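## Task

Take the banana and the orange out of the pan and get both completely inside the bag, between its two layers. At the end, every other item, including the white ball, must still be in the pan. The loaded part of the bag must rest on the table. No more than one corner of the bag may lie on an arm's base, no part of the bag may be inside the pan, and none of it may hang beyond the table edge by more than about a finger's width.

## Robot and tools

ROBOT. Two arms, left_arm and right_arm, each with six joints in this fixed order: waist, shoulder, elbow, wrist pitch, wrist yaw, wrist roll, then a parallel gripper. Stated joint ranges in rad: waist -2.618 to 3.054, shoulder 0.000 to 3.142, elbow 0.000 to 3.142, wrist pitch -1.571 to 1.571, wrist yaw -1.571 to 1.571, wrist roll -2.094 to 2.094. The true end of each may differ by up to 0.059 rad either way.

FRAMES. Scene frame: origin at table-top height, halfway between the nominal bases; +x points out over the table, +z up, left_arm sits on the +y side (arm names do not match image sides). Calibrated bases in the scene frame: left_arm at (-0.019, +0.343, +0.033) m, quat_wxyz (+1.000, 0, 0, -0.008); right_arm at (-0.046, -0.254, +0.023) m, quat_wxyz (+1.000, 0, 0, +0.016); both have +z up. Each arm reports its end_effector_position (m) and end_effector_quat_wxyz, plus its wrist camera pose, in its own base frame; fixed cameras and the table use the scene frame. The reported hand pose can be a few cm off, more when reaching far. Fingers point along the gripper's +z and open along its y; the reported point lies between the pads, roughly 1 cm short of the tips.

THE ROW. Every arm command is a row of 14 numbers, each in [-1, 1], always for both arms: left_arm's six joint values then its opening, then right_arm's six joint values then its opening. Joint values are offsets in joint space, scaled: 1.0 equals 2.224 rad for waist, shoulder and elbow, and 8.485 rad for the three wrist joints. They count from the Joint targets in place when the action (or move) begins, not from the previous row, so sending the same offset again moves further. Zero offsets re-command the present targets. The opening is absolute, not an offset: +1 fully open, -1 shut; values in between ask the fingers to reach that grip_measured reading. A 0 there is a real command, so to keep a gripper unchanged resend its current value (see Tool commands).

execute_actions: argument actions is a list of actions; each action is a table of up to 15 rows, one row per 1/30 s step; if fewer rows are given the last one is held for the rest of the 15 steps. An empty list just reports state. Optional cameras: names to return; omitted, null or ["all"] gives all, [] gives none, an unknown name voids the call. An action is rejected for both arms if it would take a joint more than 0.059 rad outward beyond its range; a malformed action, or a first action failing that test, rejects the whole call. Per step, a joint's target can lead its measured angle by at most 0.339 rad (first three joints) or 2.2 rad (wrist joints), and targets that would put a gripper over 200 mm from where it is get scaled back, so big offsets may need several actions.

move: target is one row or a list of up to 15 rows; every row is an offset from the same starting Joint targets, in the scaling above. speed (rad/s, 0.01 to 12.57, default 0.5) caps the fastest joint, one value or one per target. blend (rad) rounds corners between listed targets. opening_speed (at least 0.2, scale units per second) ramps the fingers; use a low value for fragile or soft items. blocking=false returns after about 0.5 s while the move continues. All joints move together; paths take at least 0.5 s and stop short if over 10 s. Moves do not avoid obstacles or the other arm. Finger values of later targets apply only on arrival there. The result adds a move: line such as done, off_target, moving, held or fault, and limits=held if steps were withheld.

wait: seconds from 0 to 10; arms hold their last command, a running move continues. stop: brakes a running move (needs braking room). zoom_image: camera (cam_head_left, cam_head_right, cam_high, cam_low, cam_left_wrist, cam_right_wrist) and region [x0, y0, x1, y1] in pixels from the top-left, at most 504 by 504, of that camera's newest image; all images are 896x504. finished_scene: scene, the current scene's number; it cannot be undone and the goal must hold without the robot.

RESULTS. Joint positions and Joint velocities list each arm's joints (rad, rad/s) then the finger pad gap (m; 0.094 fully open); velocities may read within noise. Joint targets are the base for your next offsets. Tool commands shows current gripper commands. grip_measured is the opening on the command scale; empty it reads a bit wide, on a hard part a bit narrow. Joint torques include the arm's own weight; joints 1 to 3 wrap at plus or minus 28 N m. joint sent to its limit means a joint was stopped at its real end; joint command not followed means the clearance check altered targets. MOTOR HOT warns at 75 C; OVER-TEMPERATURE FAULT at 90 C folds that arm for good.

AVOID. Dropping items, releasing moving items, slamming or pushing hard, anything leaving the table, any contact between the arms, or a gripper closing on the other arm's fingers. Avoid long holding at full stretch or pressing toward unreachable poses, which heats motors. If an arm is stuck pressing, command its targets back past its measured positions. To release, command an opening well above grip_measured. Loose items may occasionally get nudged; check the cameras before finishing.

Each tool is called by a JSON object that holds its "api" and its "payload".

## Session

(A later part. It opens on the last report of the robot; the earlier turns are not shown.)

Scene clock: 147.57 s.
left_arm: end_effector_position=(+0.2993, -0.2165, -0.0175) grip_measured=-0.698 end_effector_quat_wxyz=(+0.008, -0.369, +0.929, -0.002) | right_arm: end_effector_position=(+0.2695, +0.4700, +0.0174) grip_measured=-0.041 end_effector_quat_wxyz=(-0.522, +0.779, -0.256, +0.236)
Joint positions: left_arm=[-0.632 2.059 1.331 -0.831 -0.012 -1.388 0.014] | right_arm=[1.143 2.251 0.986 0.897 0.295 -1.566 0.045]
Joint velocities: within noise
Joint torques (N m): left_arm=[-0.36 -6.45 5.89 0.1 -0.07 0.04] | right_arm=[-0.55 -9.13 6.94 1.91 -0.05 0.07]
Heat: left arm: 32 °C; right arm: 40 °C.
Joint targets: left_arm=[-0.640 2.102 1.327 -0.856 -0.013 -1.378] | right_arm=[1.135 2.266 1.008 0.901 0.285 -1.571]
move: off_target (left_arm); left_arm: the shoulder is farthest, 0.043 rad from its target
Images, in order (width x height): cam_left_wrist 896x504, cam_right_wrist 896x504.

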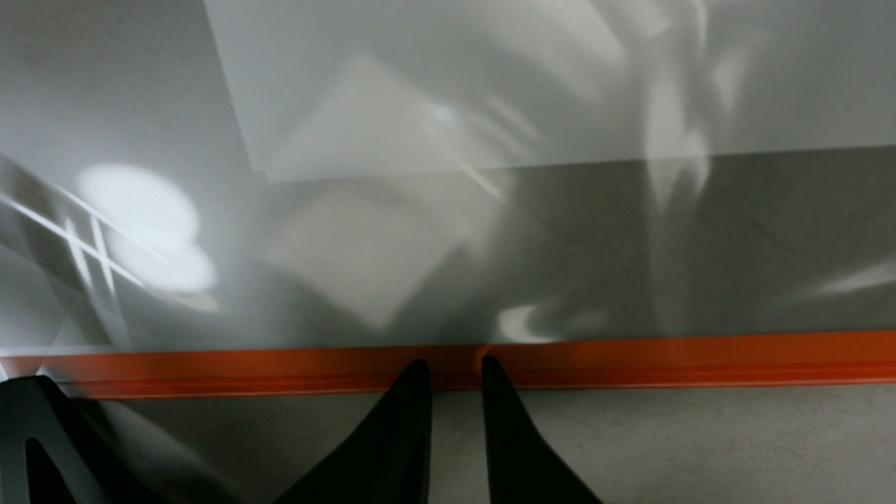

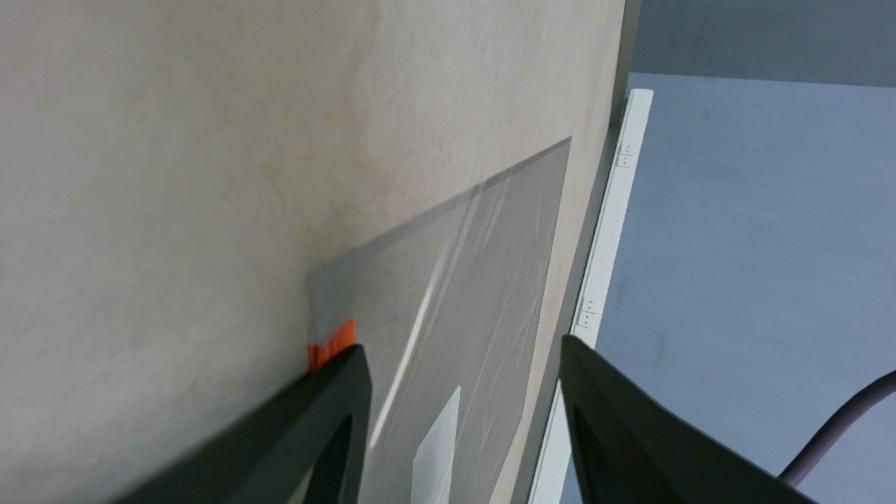

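{"api": "move", "payload": {"target": [[0,0,0,0,0,0,-0.7,0.0157,-0.0455,-0.0881,0.0106,0.0041,0,-0.04],[0,0,0,0,0,0,-0.7,0.0157,-0.0380,-0.0881,0.0106,0.0041,0,-0.04],[0,0,0,0,0,0,-0.7,0,0.005,0,0,0,0,-0.04]], "speed": [0.2,0.1,0.08], "cameras": ["cam_right_wrist","cam_left_wrist"]}}

{"api": "zoom_image", "payload": {"camera": "cam_right_wrist", "region": [250, 280, 450, 480]}}

Scene clock: 151.87 s.
left_arm: end_effector_position=(+0.2993, -0.2165, -0.0175) grip_measured=-0.698 end_effector_quat_wxyz=(+0.008, -0.369, +0.929, -0.002) | right_arm: end_effector_position=(+0.2695, +0.4697, +0.0138) grip_measured=-0.041 end_effector_quat_wxyz=(-0.520, +0.780, -0.257, +0.236)
Joint positions: left_arm=[-0.632 2.059 1.331 -0.831 -0.012 -1.388 0.014] | right_arm=[1.143 2.261 0.987 0.902 0.296 -1.566 0.045]
Joint velocities: within noise
Joint torques (N m): left_arm=[-0.38 -6.41 5.93 0.11 -0.08 0.05] | right_arm=[-0.69 -9.03 6.83 1.86 -0.08 0.07]
Heat: left arm: 32 °C; right arm: 40 °C.
Joint targets: left_arm=[-0.640 2.102 1.327 -0.856 -0.013 -1.378] | right_arm=[1.135 2.277 1.008 0.901 0.285 -1.571]
move: off_target (left_arm); left_arm: the shoulder is farthest, 0.043 rad from its target
Images, in order (width x height): cam_left_wrist 896x504, cam_right_wrist 896x504.

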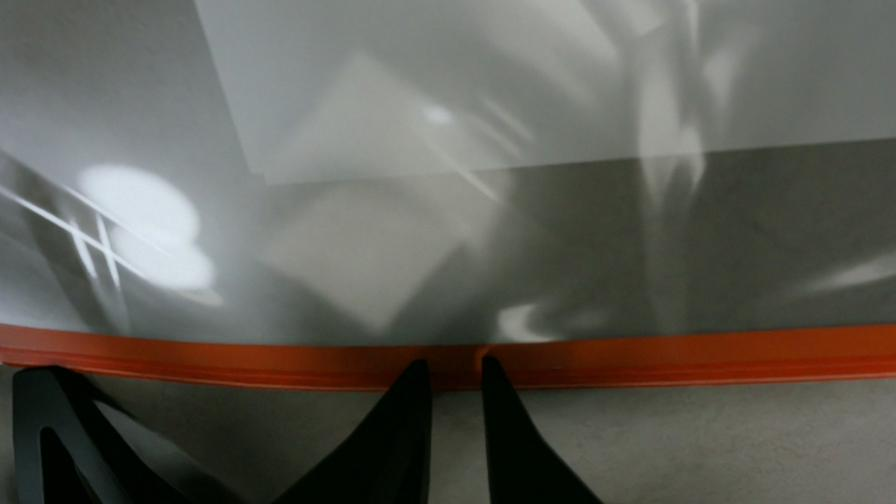

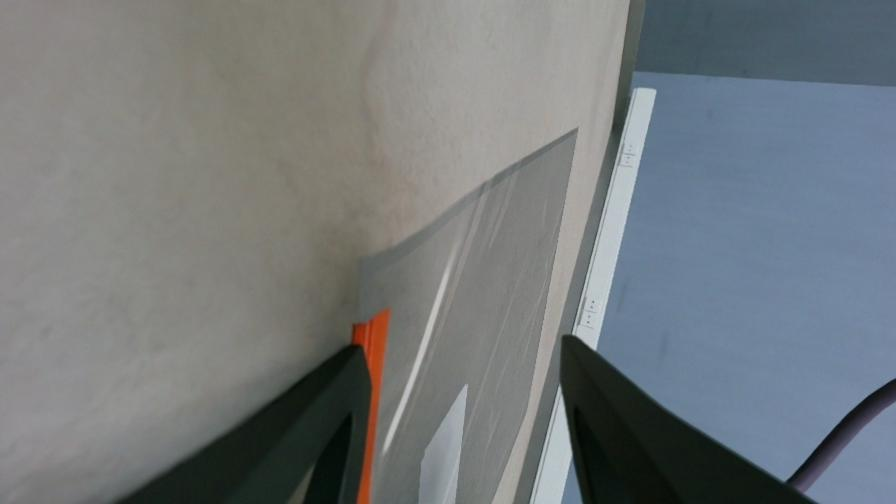

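Scaled by 2.520 from the camera's 896x504 image, which has a finer 1280x720 frame.

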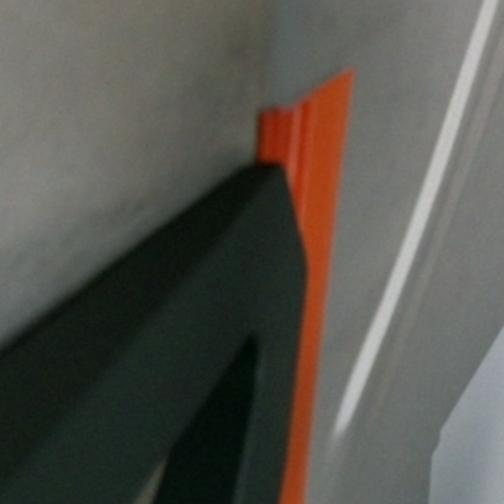

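{"api": "move", "payload": {"target": [[0,0,0,0,0,0,-0.7,0.0157,-0.0455,-0.0881,0.0106,0.0041,0,-0.04],[0,0,0,0,0,0,-0.7,0.0157,-0.0410,-0.0881,0.0106,0.0041,0,-0.04],[0,0,0,0,0,0,-0.7,0,-0.002,0,0,0,0,-0.04]], "speed": [0.2,0.1,0.08], "cameras": ["cam_right_wrist","cam_left_wrist"]}}

{"api": "zoom_image", "payload": {"camera": "cam_right_wrist", "region": [250, 280, 450, 480]}}

Scene clock: 156.03 s.
left_arm: end_effector_position=(+0.2993, -0.2165, -0.0175) grip_measured=-0.698 end_effector_quat_wxyz=(+0.008, -0.369, +0.929, -0.002) | right_arm: end_effector_position=(+0.2693, +0.4697, +0.0146) grip_measured=-0.041 end_effector_quat_wxyz=(-0.520, +0.780, -0.256, +0.236)
Joint positions: left_arm=[-0.632 2.059 1.331 -0.831 -0.012 -1.388 0.014] | right_arm=[1.143 2.258 0.986 0.899 0.295 -1.566 0.045]
Joint velocities: within noise
Joint torques (N m): left_arm=[-0.42 -6.41 5.93 0.1 -0.08 0.05] | right_arm=[-0.65 -9.11 6.86 1.89 -0.07 0.06]
Heat: left arm: 32 °C; right arm: 41 °C.
Joint targets: left_arm=[-0.640 2.102 1.327 -0.856 -0.013 -1.378] | right_arm=[1.135 2.273 1.008 0.901 0.285 -1.571]
move: off_target (left_arm); left_arm: the shoulder is farthest, 0.043 rad from its target
Images, in order (width x height): cam_left_wrist 896x504, cam_right_wrist 896x504.

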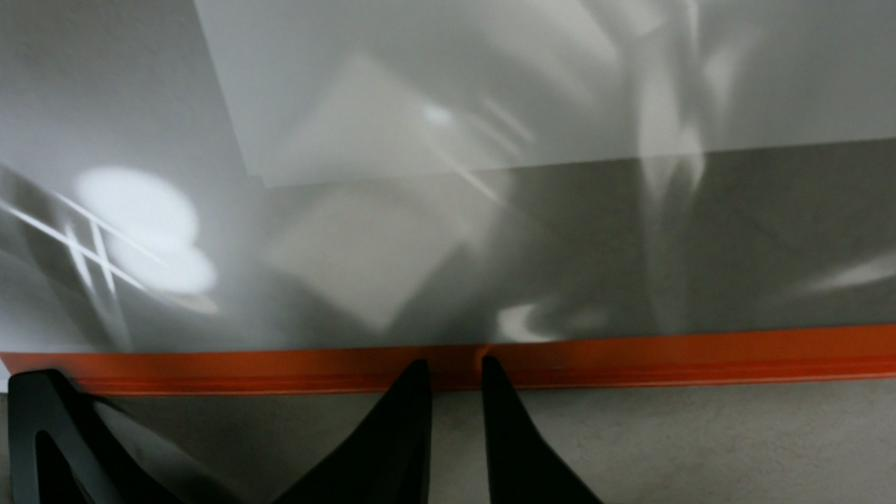

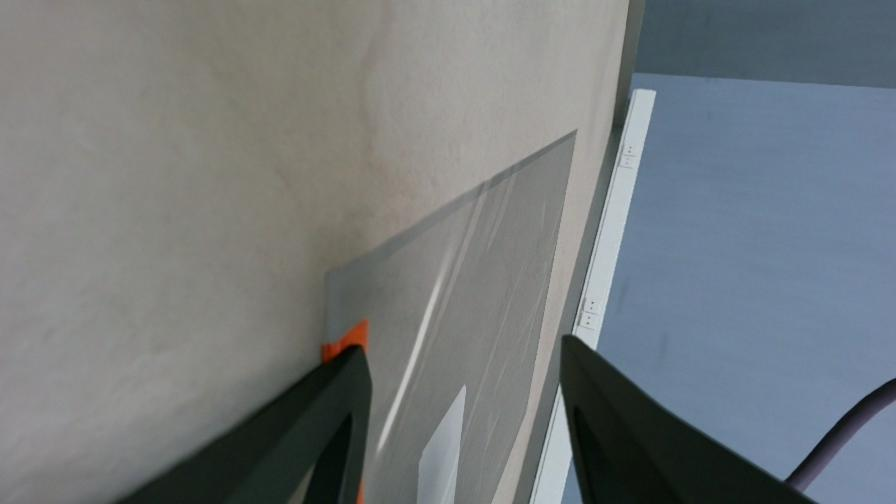

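Scaled by 2.520 from the camera's 896x504 image, which has a finer 1280x720 frame.

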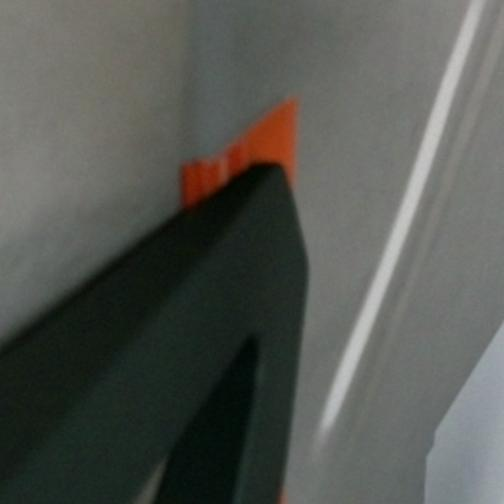

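{"api": "move", "payload": {"target": [[0,-0.04,0,0,0,0,-0.7,0.0157,-0.0455,-0.0881,0.0106,0.0041,0,-0.04],[0,-0.06,0,0,0,0,-0.7,0.0518,-0.17,-0.188,0.0271,0.0136,0,-0.04],[0.017,-0.06,0,0,0,0.185,0.28,0.0518,-0.17,-0.188,0.0271,0.0136,0,-0.04]], "speed": [0.3,0.3,1.2], "cameras": ["cam_right_wrist","cam_left_wrist"]}}

Scene clock: 162.67 s.
left_arm: end_effector_position=(+0.3074, -0.2117, +0.0032) grip_measured=+0.278 end_effector_quat_wxyz=(+0.029, +0.384, +0.923, +0.000) | right_arm: end_effector_position=(+0.2084, +0.4099, +0.0842) grip_measured=-0.041 end_effector_quat_wxyz=(-0.578, +0.737, -0.246, +0.248)
Joint positions: left_arm=[-0.609 2 1.331 -0.844 -0.012 0.181 0.06] | right_arm=[1.244 1.93 0.594 1.109 0.392 -1.566 0.045]
Joint velocities: within noise
Joint torques (N m): left_arm=[0.72 -11.99 6.19 0.41 0.01 0.06] | right_arm=[0.68 -10.76 4.12 2.13 0.09 0.07]
Heat: left arm: 34 °C; right arm: 41 °C.
Joint targets: left_arm=[-0.602 1.969 1.327 -0.856 -0.013 0.192] | right_arm=[1.250 1.894 0.590 1.131 0.401 -1.570]
move: done
Images, in order (width x height): cam_left_wrist 896x504, cam_right_wrist 896x504.

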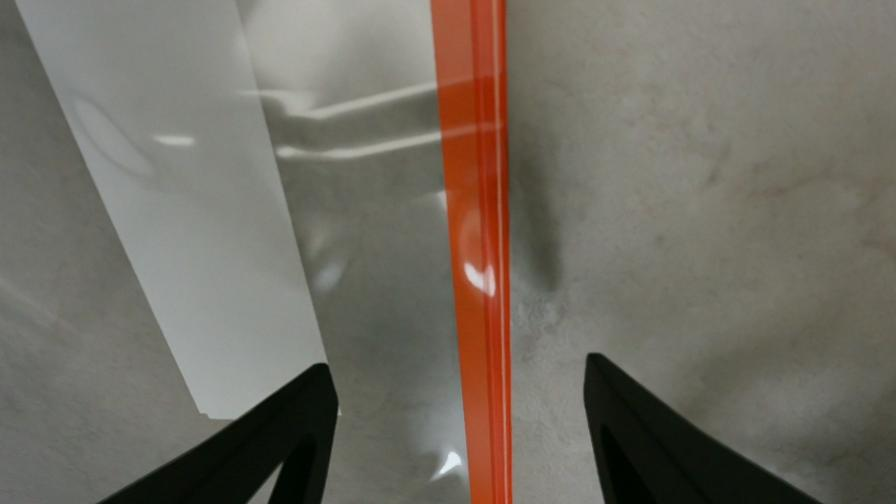

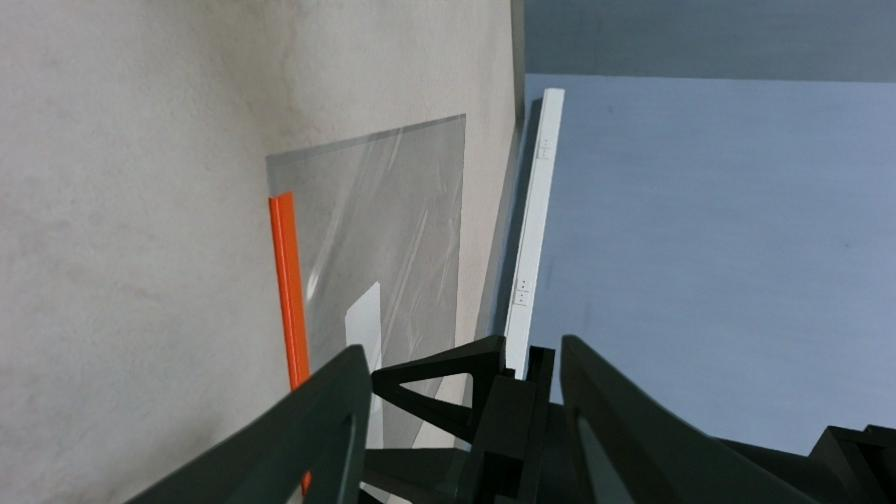

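{"api": "move", "payload": {"target": [0,0.0616,0,0,0,0,0.28,0,0,0,0,0,0,-0.04], "speed": 0.12, "cameras": ["cam_left_wrist"]}}

{"api": "move", "payload": {"target": [0,0,0,0,0,0,-0.55,0,0,0,0,0,0,-0.04], "opening_speed": 0.3, "cameras": ["cam_right_wrist","cam_left_wrist"]}}

{"api": "zoom_image", "payload": {"camera": "cam_right_wrist", "region": [240, 150, 540, 504]}}

Scene clock: 164.40 s.
left_arm: end_effector_position=(+0.3011, -0.2074, -0.0178) grip_measured=+0.279 end_effector_quat_wxyz=(-0.001, +0.385, +0.923, +0.006) | right_arm: end_effector_position=(+0.2084, +0.4099, +0.0842) grip_measured=-0.041 end_effector_quat_wxyz=(-0.578, +0.737, -0.246, +0.248)
Joint positions: left_arm=[-0.609 2.06 1.331 -0.846 -0.012 0.181 0.06] | right_arm=[1.244 1.93 0.594 1.109 0.392 -1.566 0.045]
Joint velocities: within noise
Joint torques (N m): left_arm=[0.73 -6.23 5.9 0.29 0.01 0.05] | right_arm=[0.66 -10.74 4.14 2.13 0.09 0.08]
Heat: left arm: 34 °C; right arm: 42 °C.
Joint targets: left_arm=[-0.602 2.105 1.327 -0.856 -0.013 0.192] | right_arm=[1.250 1.894 0.590 1.130 0.401 -1.570]
move: off_target (left_arm, right_arm); left_arm: the shoulder is farthest, 0.046 rad from its target; right_arm: the shoulder is farthest, 0.036 rad from its target
Images, in order (width x height): cam_left_wrist 896x504.

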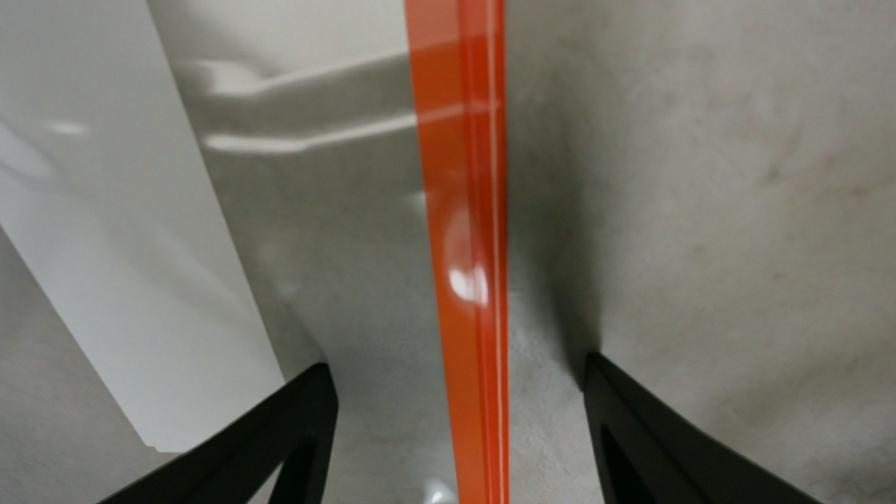

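Scene clock: 167.37 s.
left_arm: end_effector_position=(+0.3022, -0.2060, -0.0180) grip_measured=-0.548 end_effector_quat_wxyz=(+0.000, +0.384, +0.923, +0.008) | right_arm: end_effector_position=(+0.2084, +0.4099, +0.0842) grip_measured=-0.041 end_effector_quat_wxyz=(-0.578, +0.737, -0.246, +0.248)
Joint positions: left_arm=[-0.606 2.06 1.331 -0.845 -0.016 0.182 0.021] | right_arm=[1.244 1.93 0.594 1.109 0.392 -1.566 0.045]
Joint velocities: within noise
Joint torques (N m): left_arm=[0.53 -6.28 5.94 0.27 0.05 0.05] | right_arm=[0.66 -10.74 4.12 2.13 0.1 0.07]
Heat: left arm: 34 °C; right arm: 42 °C.
Joint targets: left_arm=[-0.602 2.106 1.327 -0.856 -0.013 0.192] | right_arm=[1.250 1.894 0.590 1.130 0.400 -1.570]
move: off_target (left_arm, right_arm); left_arm: the shoulder is farthest, 0.045 rad from its target; right_arm: the shoulder is farthest, 0.036 rad from its target
Images, in order (width x height): cam_left_wrist 896x504, cam_right_wrist 896x504.

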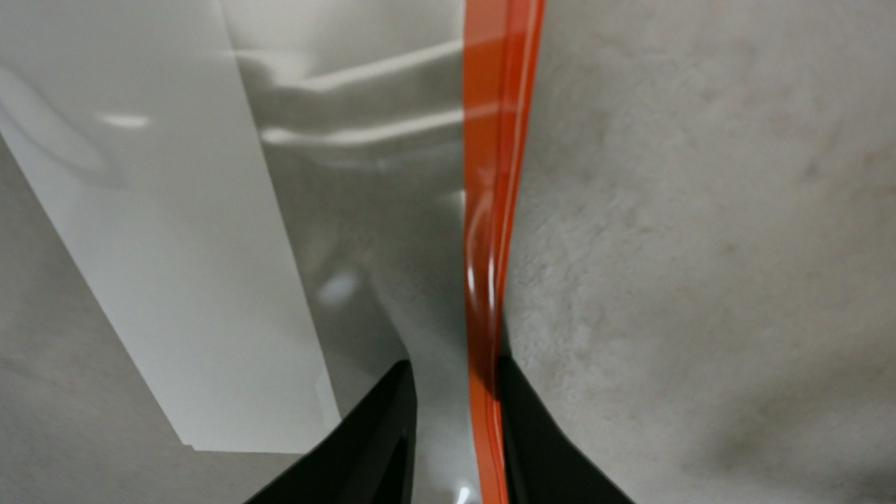

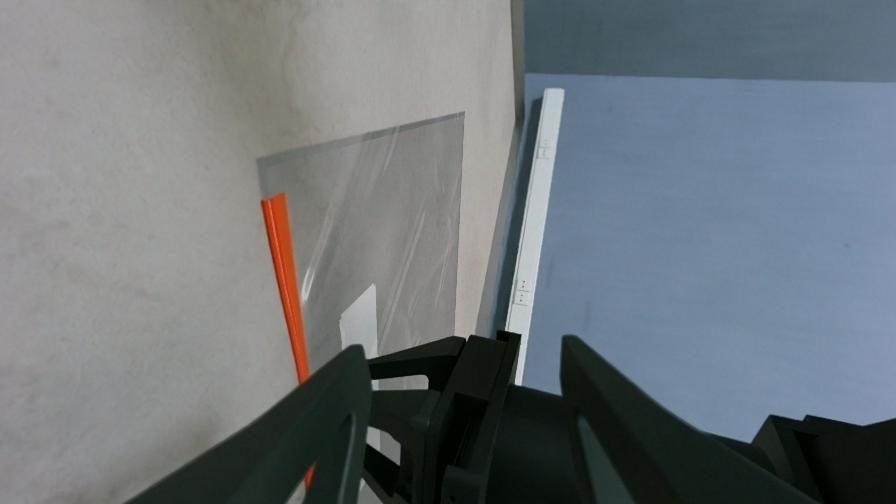

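Scaled by 1.424 from the camera's 896x504 image, which has a finer 1280x720 frame.

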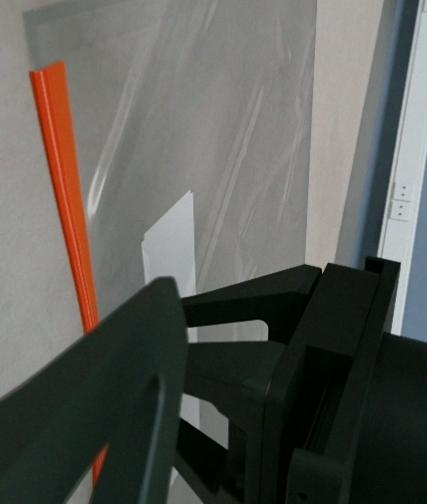

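{"api": "move", "payload": {"target": [0,0,0,0,0,0,-1,0,0,0,0,0,0,-0.04], "opening_speed": 0.2, "cameras": ["cam_left_wrist"]}}

{"api": "zoom_image", "payload": {"camera": "cam_left_wrist", "region": [340, 180, 640, 504]}}

Scene clock: 170.03 s.
left_arm: end_effector_position=(+0.3055, -0.2021, -0.0180) grip_measured=-0.984 end_effector_quat_wxyz=(+0.003, +0.382, +0.924, +0.019) | right_arm: end_effector_position=(+0.2084, +0.4099, +0.0842) grip_measured=-0.041 end_effector_quat_wxyz=(-0.578, +0.737, -0.246, +0.248)
Joint positions: left_arm=[-0.602 2.061 1.331 -0.843 -0.038 0.182 0.001] | right_arm=[1.244 1.93 0.594 1.109 0.392 -1.566 0.045]
Joint velocities: within noise
Joint torques (N m): left_arm=[0.2 -6.32 5.91 0.26 0.24 0.04] | right_arm=[0.66 -10.77 4.14 2.13 0.09 0.07]
Heat: left arm: 34 °C; right arm: 42 °C.
Joint targets: left_arm=[-0.602 2.106 1.327 -0.856 -0.013 0.192] | right_arm=[1.250 1.894 0.590 1.130 0.401 -1.570]
move: off_target (left_arm, right_arm); left_arm: the shoulder is farthest, 0.045 rad from its target; right_arm: the shoulder is farthest, 0.036 rad from its target
Images, in order (width x height): cam_left_wrist 896x504.

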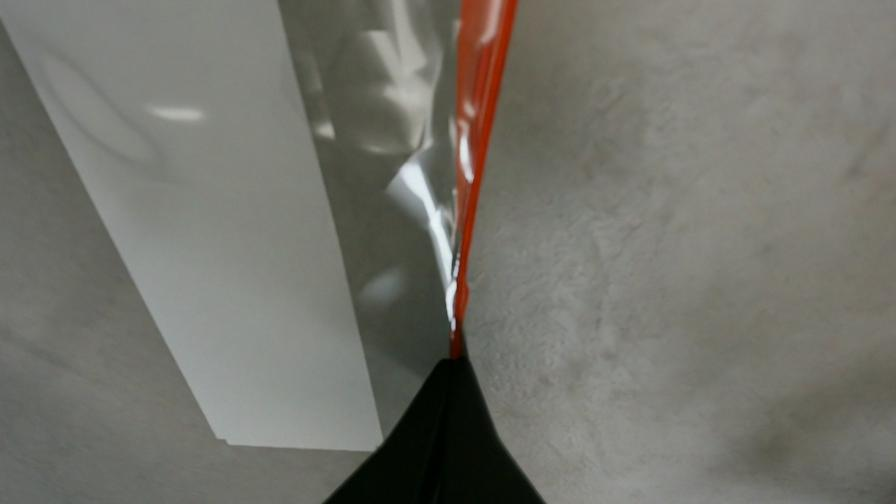

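Scaled by 1.556 from the camera's 896x504 image, which has a finer 1280x720 frame.

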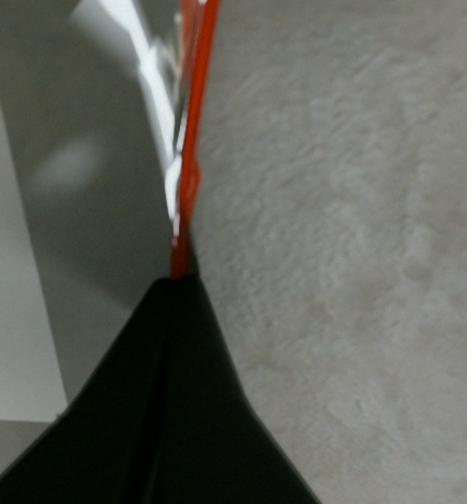

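{"api": "move", "payload": {"target": [0,-0.1,0,0,0,0,-1,0,0.016,0,0,0,0,-0.04], "speed": 0.2}}

{"api": "zoom_image", "payload": {"camera": "cam_right_wrist", "region": [180, 80, 580, 504]}}

Scene clock: 171.70 s.
left_arm: end_effector_position=(+0.3174, -0.2119, +0.0360) grip_measured=-0.984 end_effector_quat_wxyz=(+0.075, +0.380, +0.922, -0.001) | right_arm: end_effector_position=(+0.2084, +0.4099, +0.0842) grip_measured=-0.041 end_effector_quat_wxyz=(-0.578, +0.737, -0.246, +0.248)
Joint positions: left_arm=[-0.602 1.908 1.331 -0.846 -0.03 0.182 0.001] | right_arm=[1.244 1.93 0.594 1.109 0.392 -1.566 0.045]
Joint velocities: within noise
Joint torques (N m): left_arm=[0.24 -11 6.64 0.65 0.16 0.04] | right_arm=[0.68 -7.62 4.12 2.13 0.09 0.08]
Heat: left arm: 34 °C; right arm: 42 °C.
Joint targets: left_arm=[-0.602 1.883 1.327 -0.856 -0.013 0.192] | right_arm=[1.250 1.930 0.590 1.130 0.401 -1.570]
move: done

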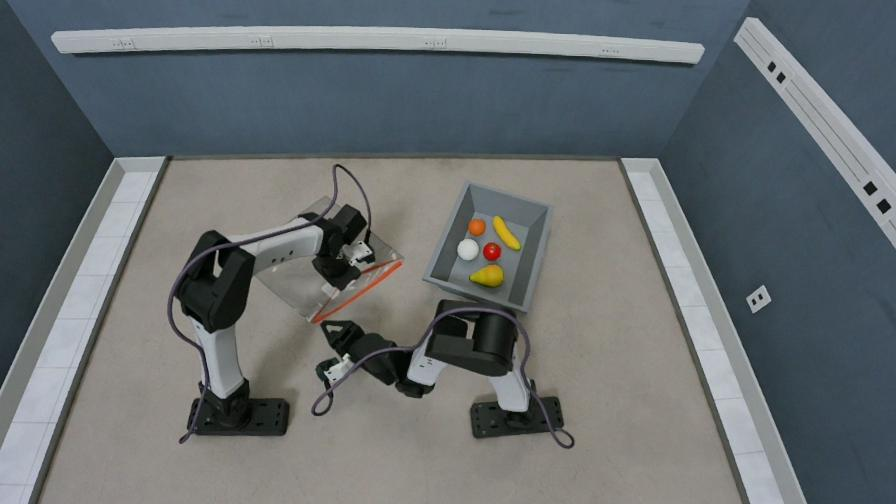

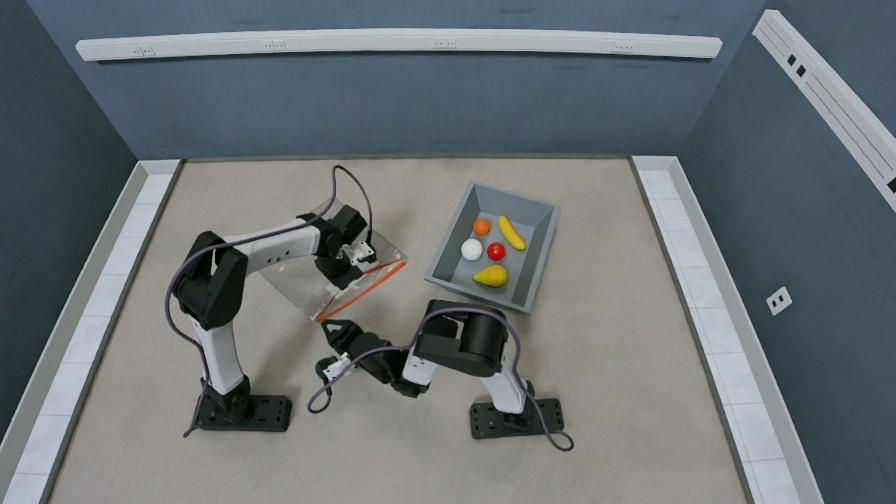

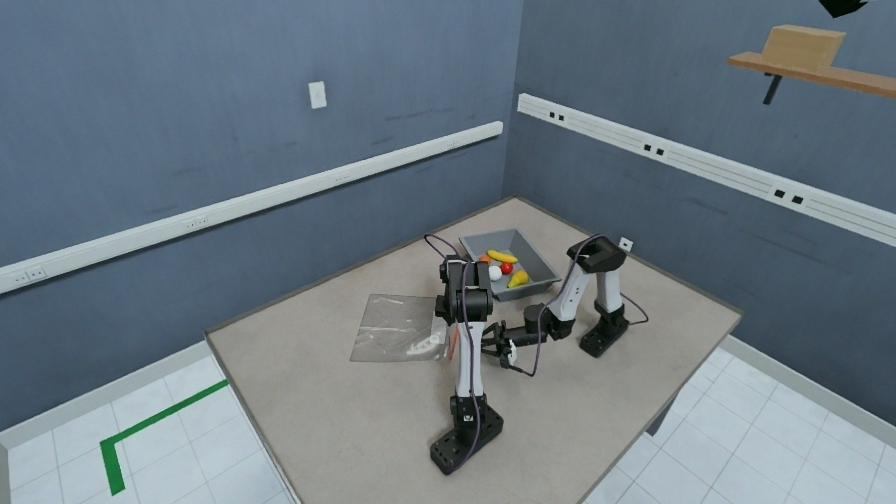

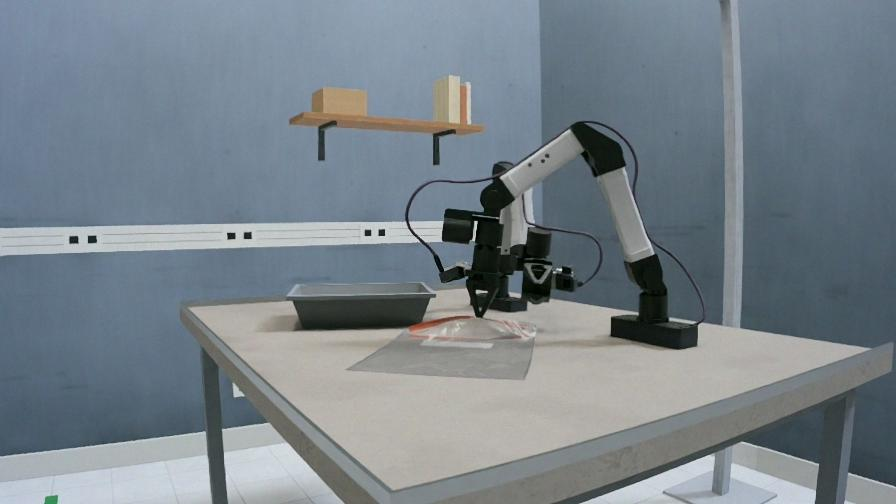

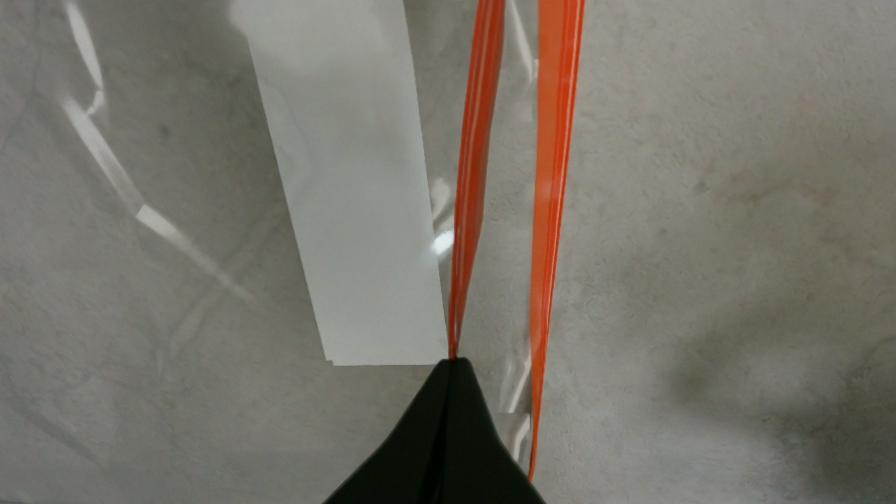

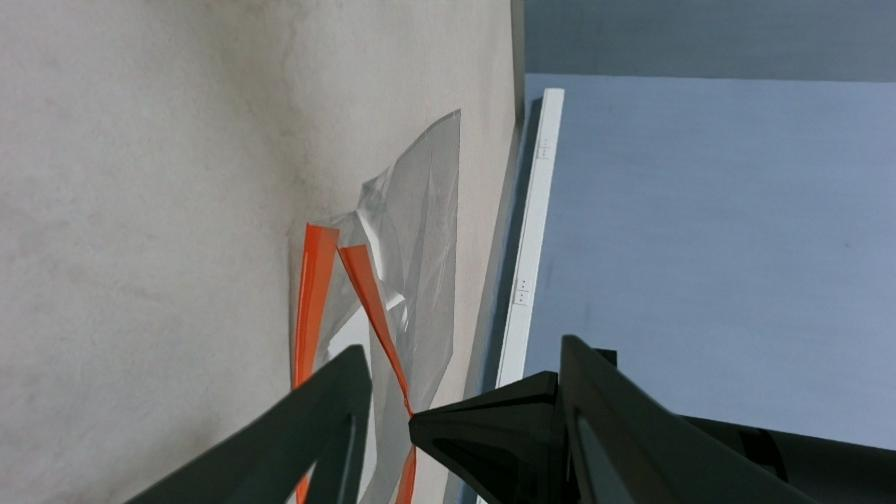

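Scaled by 1.189 from the camera's 896x504 image, which has a finer 1280x720 frame.

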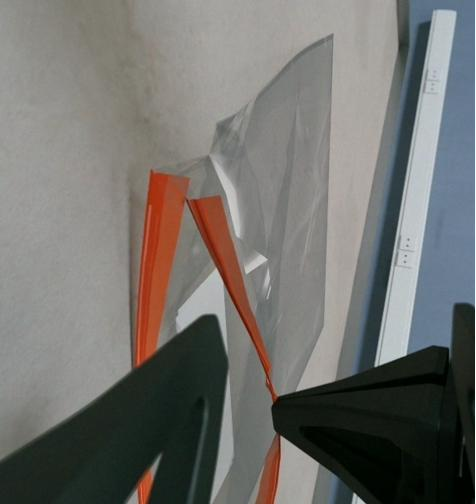

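{"api": "move", "payload": {"target": [0,-0.05,0,0.006,0,0,-1,0,-0.1,-0.02,0,0,0,-0.04], "speed": 0.2}}

{"api": "zoom_image", "payload": {"camera": "cam_right_wrist", "region": [180, 80, 580, 504]}}

Scene clock: 174.27 s.
left_arm: end_effector_position=(+0.3285, -0.2196, +0.0778) grip_measured=-0.984 end_effector_quat_wxyz=(+0.143, +0.376, +0.915, -0.016) | right_arm: end_effector_position=(+0.2046, +0.3987, +0.1510) grip_measured=-0.041 end_effector_quat_wxyz=(+0.635, -0.688, +0.249, -0.248)
Joint positions: left_arm=[-0.602 1.799 1.331 -0.815 -0.03 0.182 0.001] | right_arm=[1.244 1.739 0.55 1.114 0.392 -1.566 0.045]
Joint velocities: within noise
Joint torques (N m): left_arm=[0.2 -10.71 7.09 1.16 0.17 0.04] | right_arm=[0.65 -9.5 4.85 2.08 0.07 0.07]
Heat: left arm: 35 °C; right arm: 42 °C.
Joint targets: left_arm=[-0.602 1.772 1.327 -0.805 -0.013 0.192] | right_arm=[1.250 1.707 0.545 1.130 0.401 -1.570]
move: done

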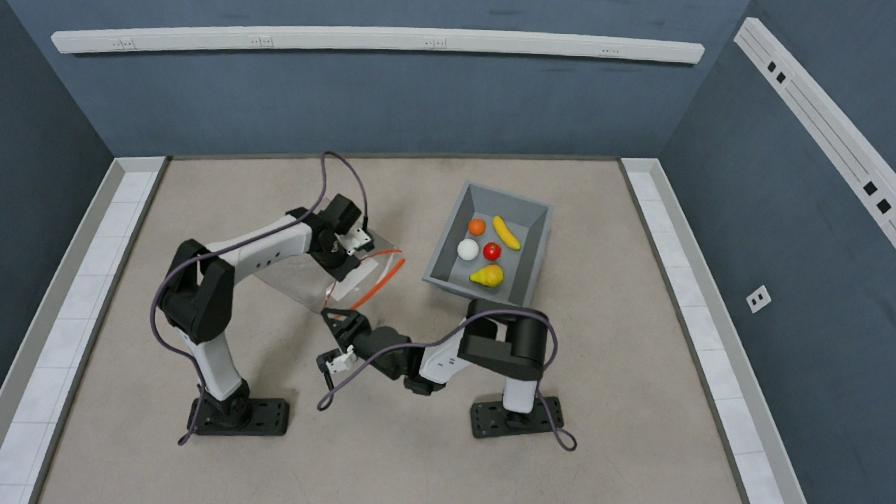

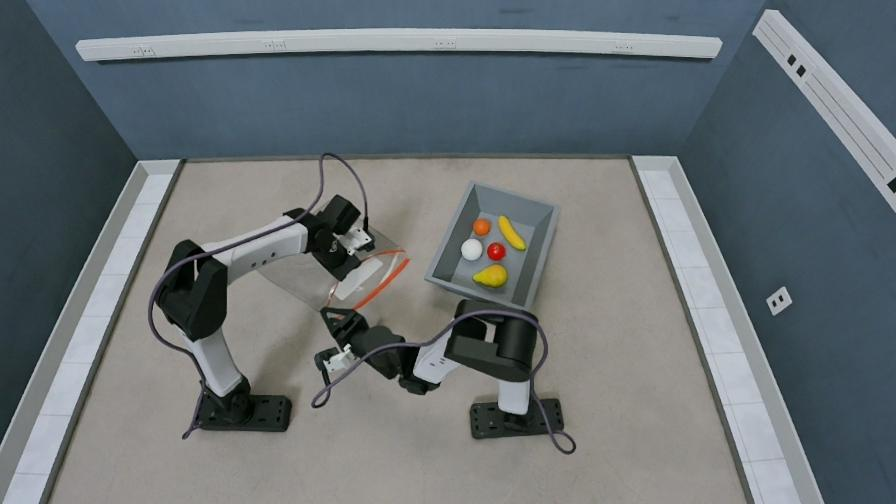

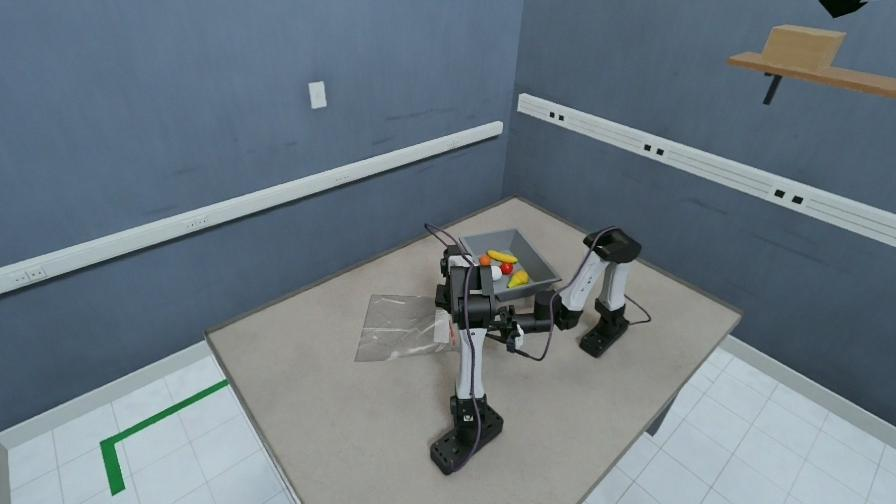

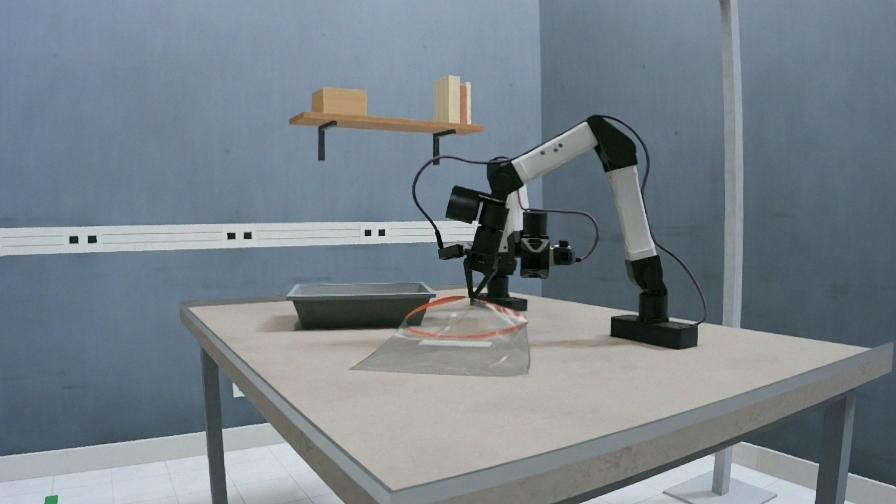

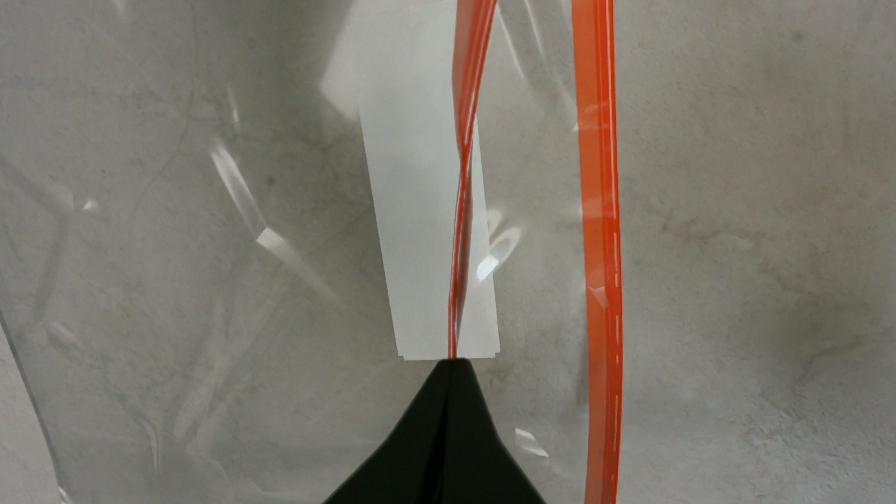

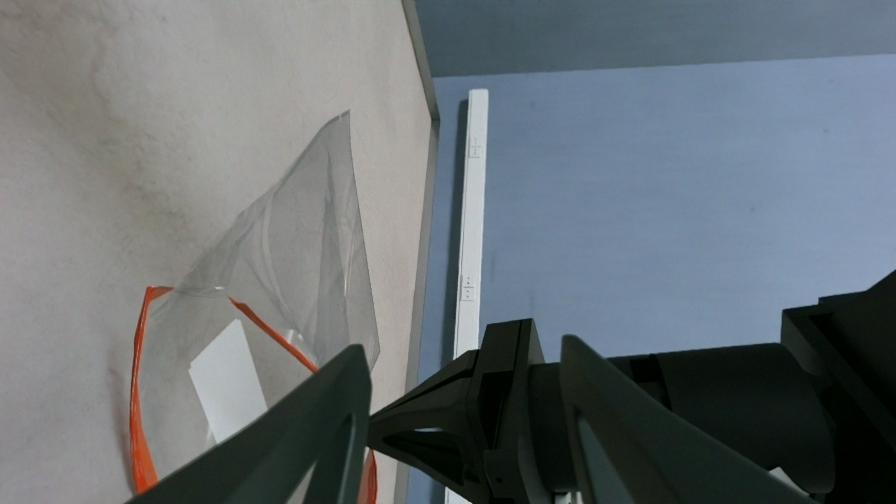

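Scaled by 1.189 from the camera's 896x504 image, which has a finer 1280x720 frame.

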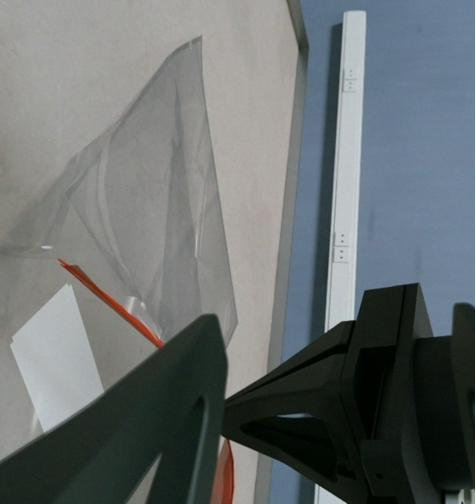

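{"api": "move", "payload": {"target": [[0,0,0,0,0,0,-1,0,-0.15,0,0,0,0,-0.04],[0,0,0,0,0,0,-1,-0.4946,-0.3179,0.2046,-0.2393,-0.0473,0.185,0.6]], "speed": 1.0, "cameras": ["cam_left_wrist","cam_right_wrist"]}}

Scene clock: 178.50 s.
left_arm: end_effector_position=(+0.3286, -0.2198, +0.0779) grip_measured=-0.984 end_effector_quat_wxyz=(+0.143, +0.376, +0.915, -0.016) | right_arm: end_effector_position=(+0.2688, +0.0411, +0.1885) grip_measured=+0.599 end_effector_quat_wxyz=(+0.309, -0.077, +0.948, +0.019)
Joint positions: left_arm=[-0.602 1.799 1.331 -0.814 -0.029 0.182 0.001] | right_arm=[0.157 1.012 0.971 -0.902 0.009 -0.008 0.075]
Joint velocities: within noise
Joint torques (N m): left_arm=[0.16 -10.71 7.1 1.16 0.16 0.03] | right_arm=[-0.68 -3.21 9.72 1.39 -0.12 0.12]
Heat: left arm: 36 °C; right arm: 42 °C.
Joint targets: left_arm=[-0.602 1.772 1.327 -0.805 -0.013 0.192] | right_arm=[0.150 1.000 1.000 -0.900 -0.001 -0.001]
move: done
Images, in order (width x height): cam_left_wrist 896x504, cam_right_wrist 896x504.

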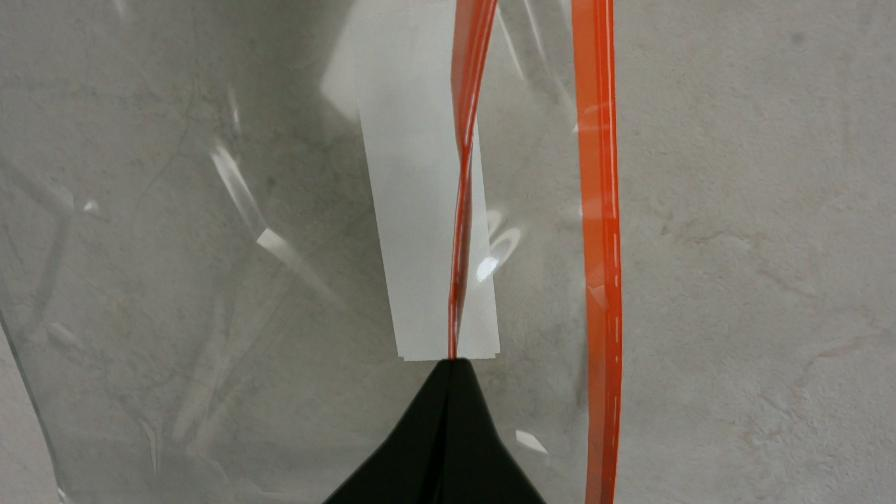

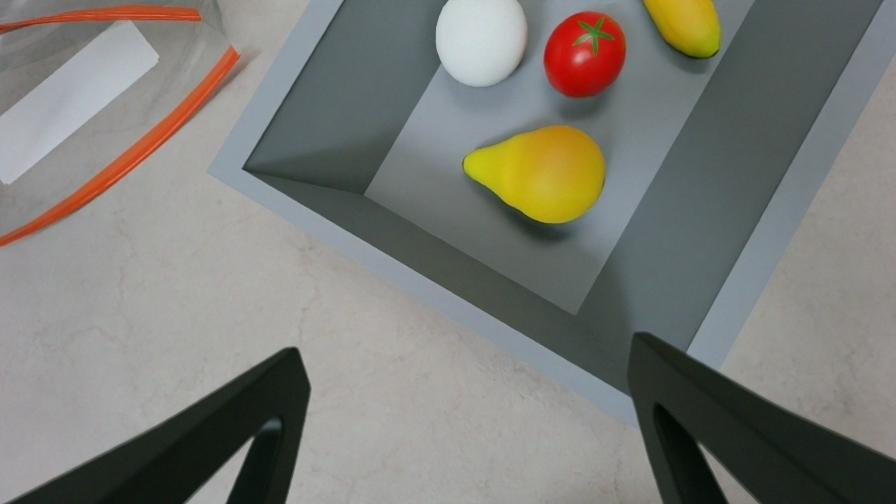

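{"api": "move", "payload": {"target": [0,0,0,0,0,0,-1,-0.0899,0.3354,0.2878,0,0,0,0.6], "speed": 0.9, "cameras": ["cam_right_wrist"]}}

Scene clock: 180.77 s.
left_arm: end_effector_position=(+0.3286, -0.2198, +0.0779) grip_measured=-0.984 end_effector_quat_wxyz=(+0.143, +0.376, +0.915, -0.016) | right_arm: end_effector_position=(+0.4407, -0.0214, +0.1897) grip_measured=+0.599 end_effector_quat_wxyz=(+0.264, +0.019, +0.964, -0.010)
Joint positions: left_arm=[-0.602 1.799 1.331 -0.814 -0.029 0.182 0.001] | right_arm=[-0.046 1.742 1.612 -0.905 0.006 -0.008 0.075]
Joint velocities: within noise
Joint torques (N m): left_arm=[0.21 -10.7 7.09 1.16 0.16 0.03] | right_arm=[-0.38 -7.99 9.69 1.29 -0.08 0.12]
Heat: left arm: 36 °C; right arm: 41 °C.
Joint targets: left_arm=[-0.602 1.772 1.327 -0.805 -0.013 0.192] | right_arm=[-0.050 1.746 1.640 -0.900 -0.001 -0.001]
move: done
Images, in order (width x height): cam_right_wrist 896x504.

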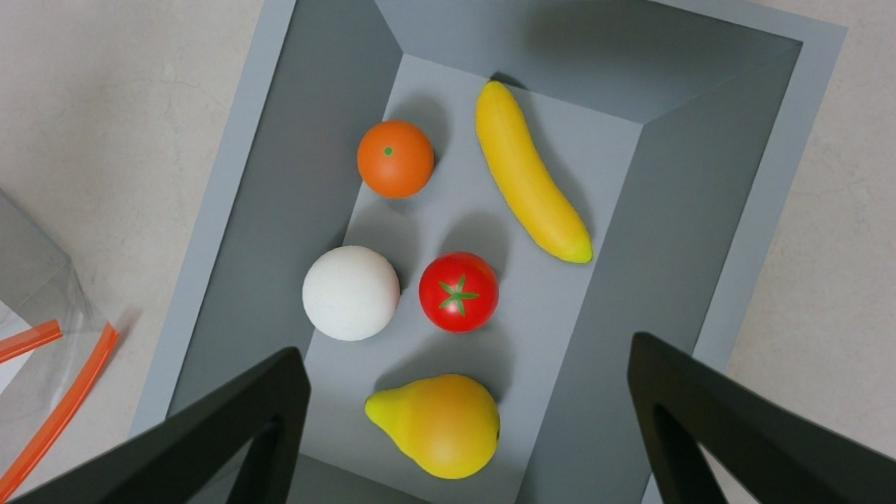

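{"api": "move", "payload": {"target": [0,0,0,0,0,0,-1,0.0283,0.1862,0.063,0.0339,0,0.2263,0.45], "speed": 0.9, "cameras": ["cam_right_wrist"]}}

Scene clock: 185.53 s.
left_arm: end_effector_position=(+0.3286, -0.2198, +0.0779) grip_measured=-0.984 end_effector_quat_wxyz=(+0.143, +0.376, +0.915, -0.016) | right_arm: end_effector_position=(+0.5411, +0.0025, +0.0853) grip_measured=+0.451 end_effector_quat_wxyz=(+0.157, +0.785, +0.557, +0.219)
Joint positions: left_arm=[-0.602 1.799 1.331 -0.814 -0.029 0.182 0.001] | right_arm=[0.007 2.149 1.752 -0.628 0.006 1.912 0.068]
Joint velocities: within noise
Joint torques (N m): left_arm=[0.23 -10.67 7.09 1.16 0.16 0.04] | right_arm=[0.66 -10.55 9.59 1.29 -0.05 0.05]
Heat: left arm: 37 °C; right arm: 41 °C.
Joint targets: left_arm=[-0.602 1.772 1.327 -0.805 -0.013 0.192] | right_arm=[0.013 2.160 1.781 -0.612 -0.001 1.919]
move: done
Images, in order (width x height): cam_right_wrist 896x504.

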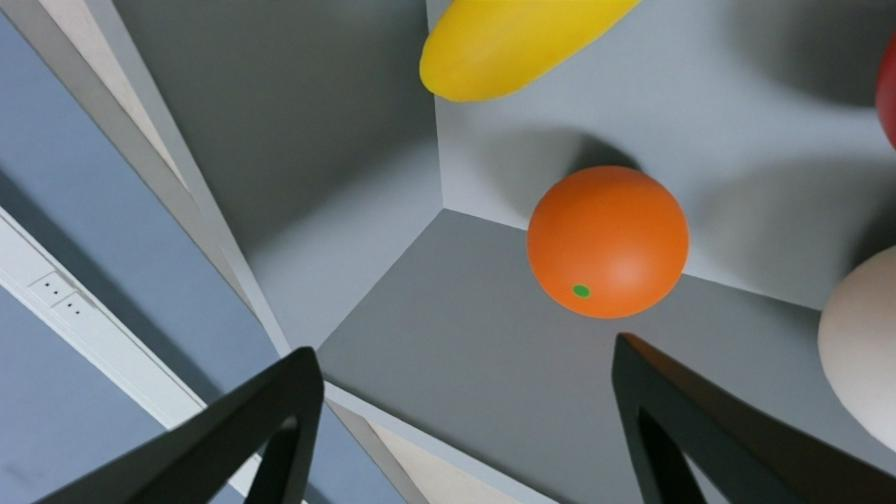

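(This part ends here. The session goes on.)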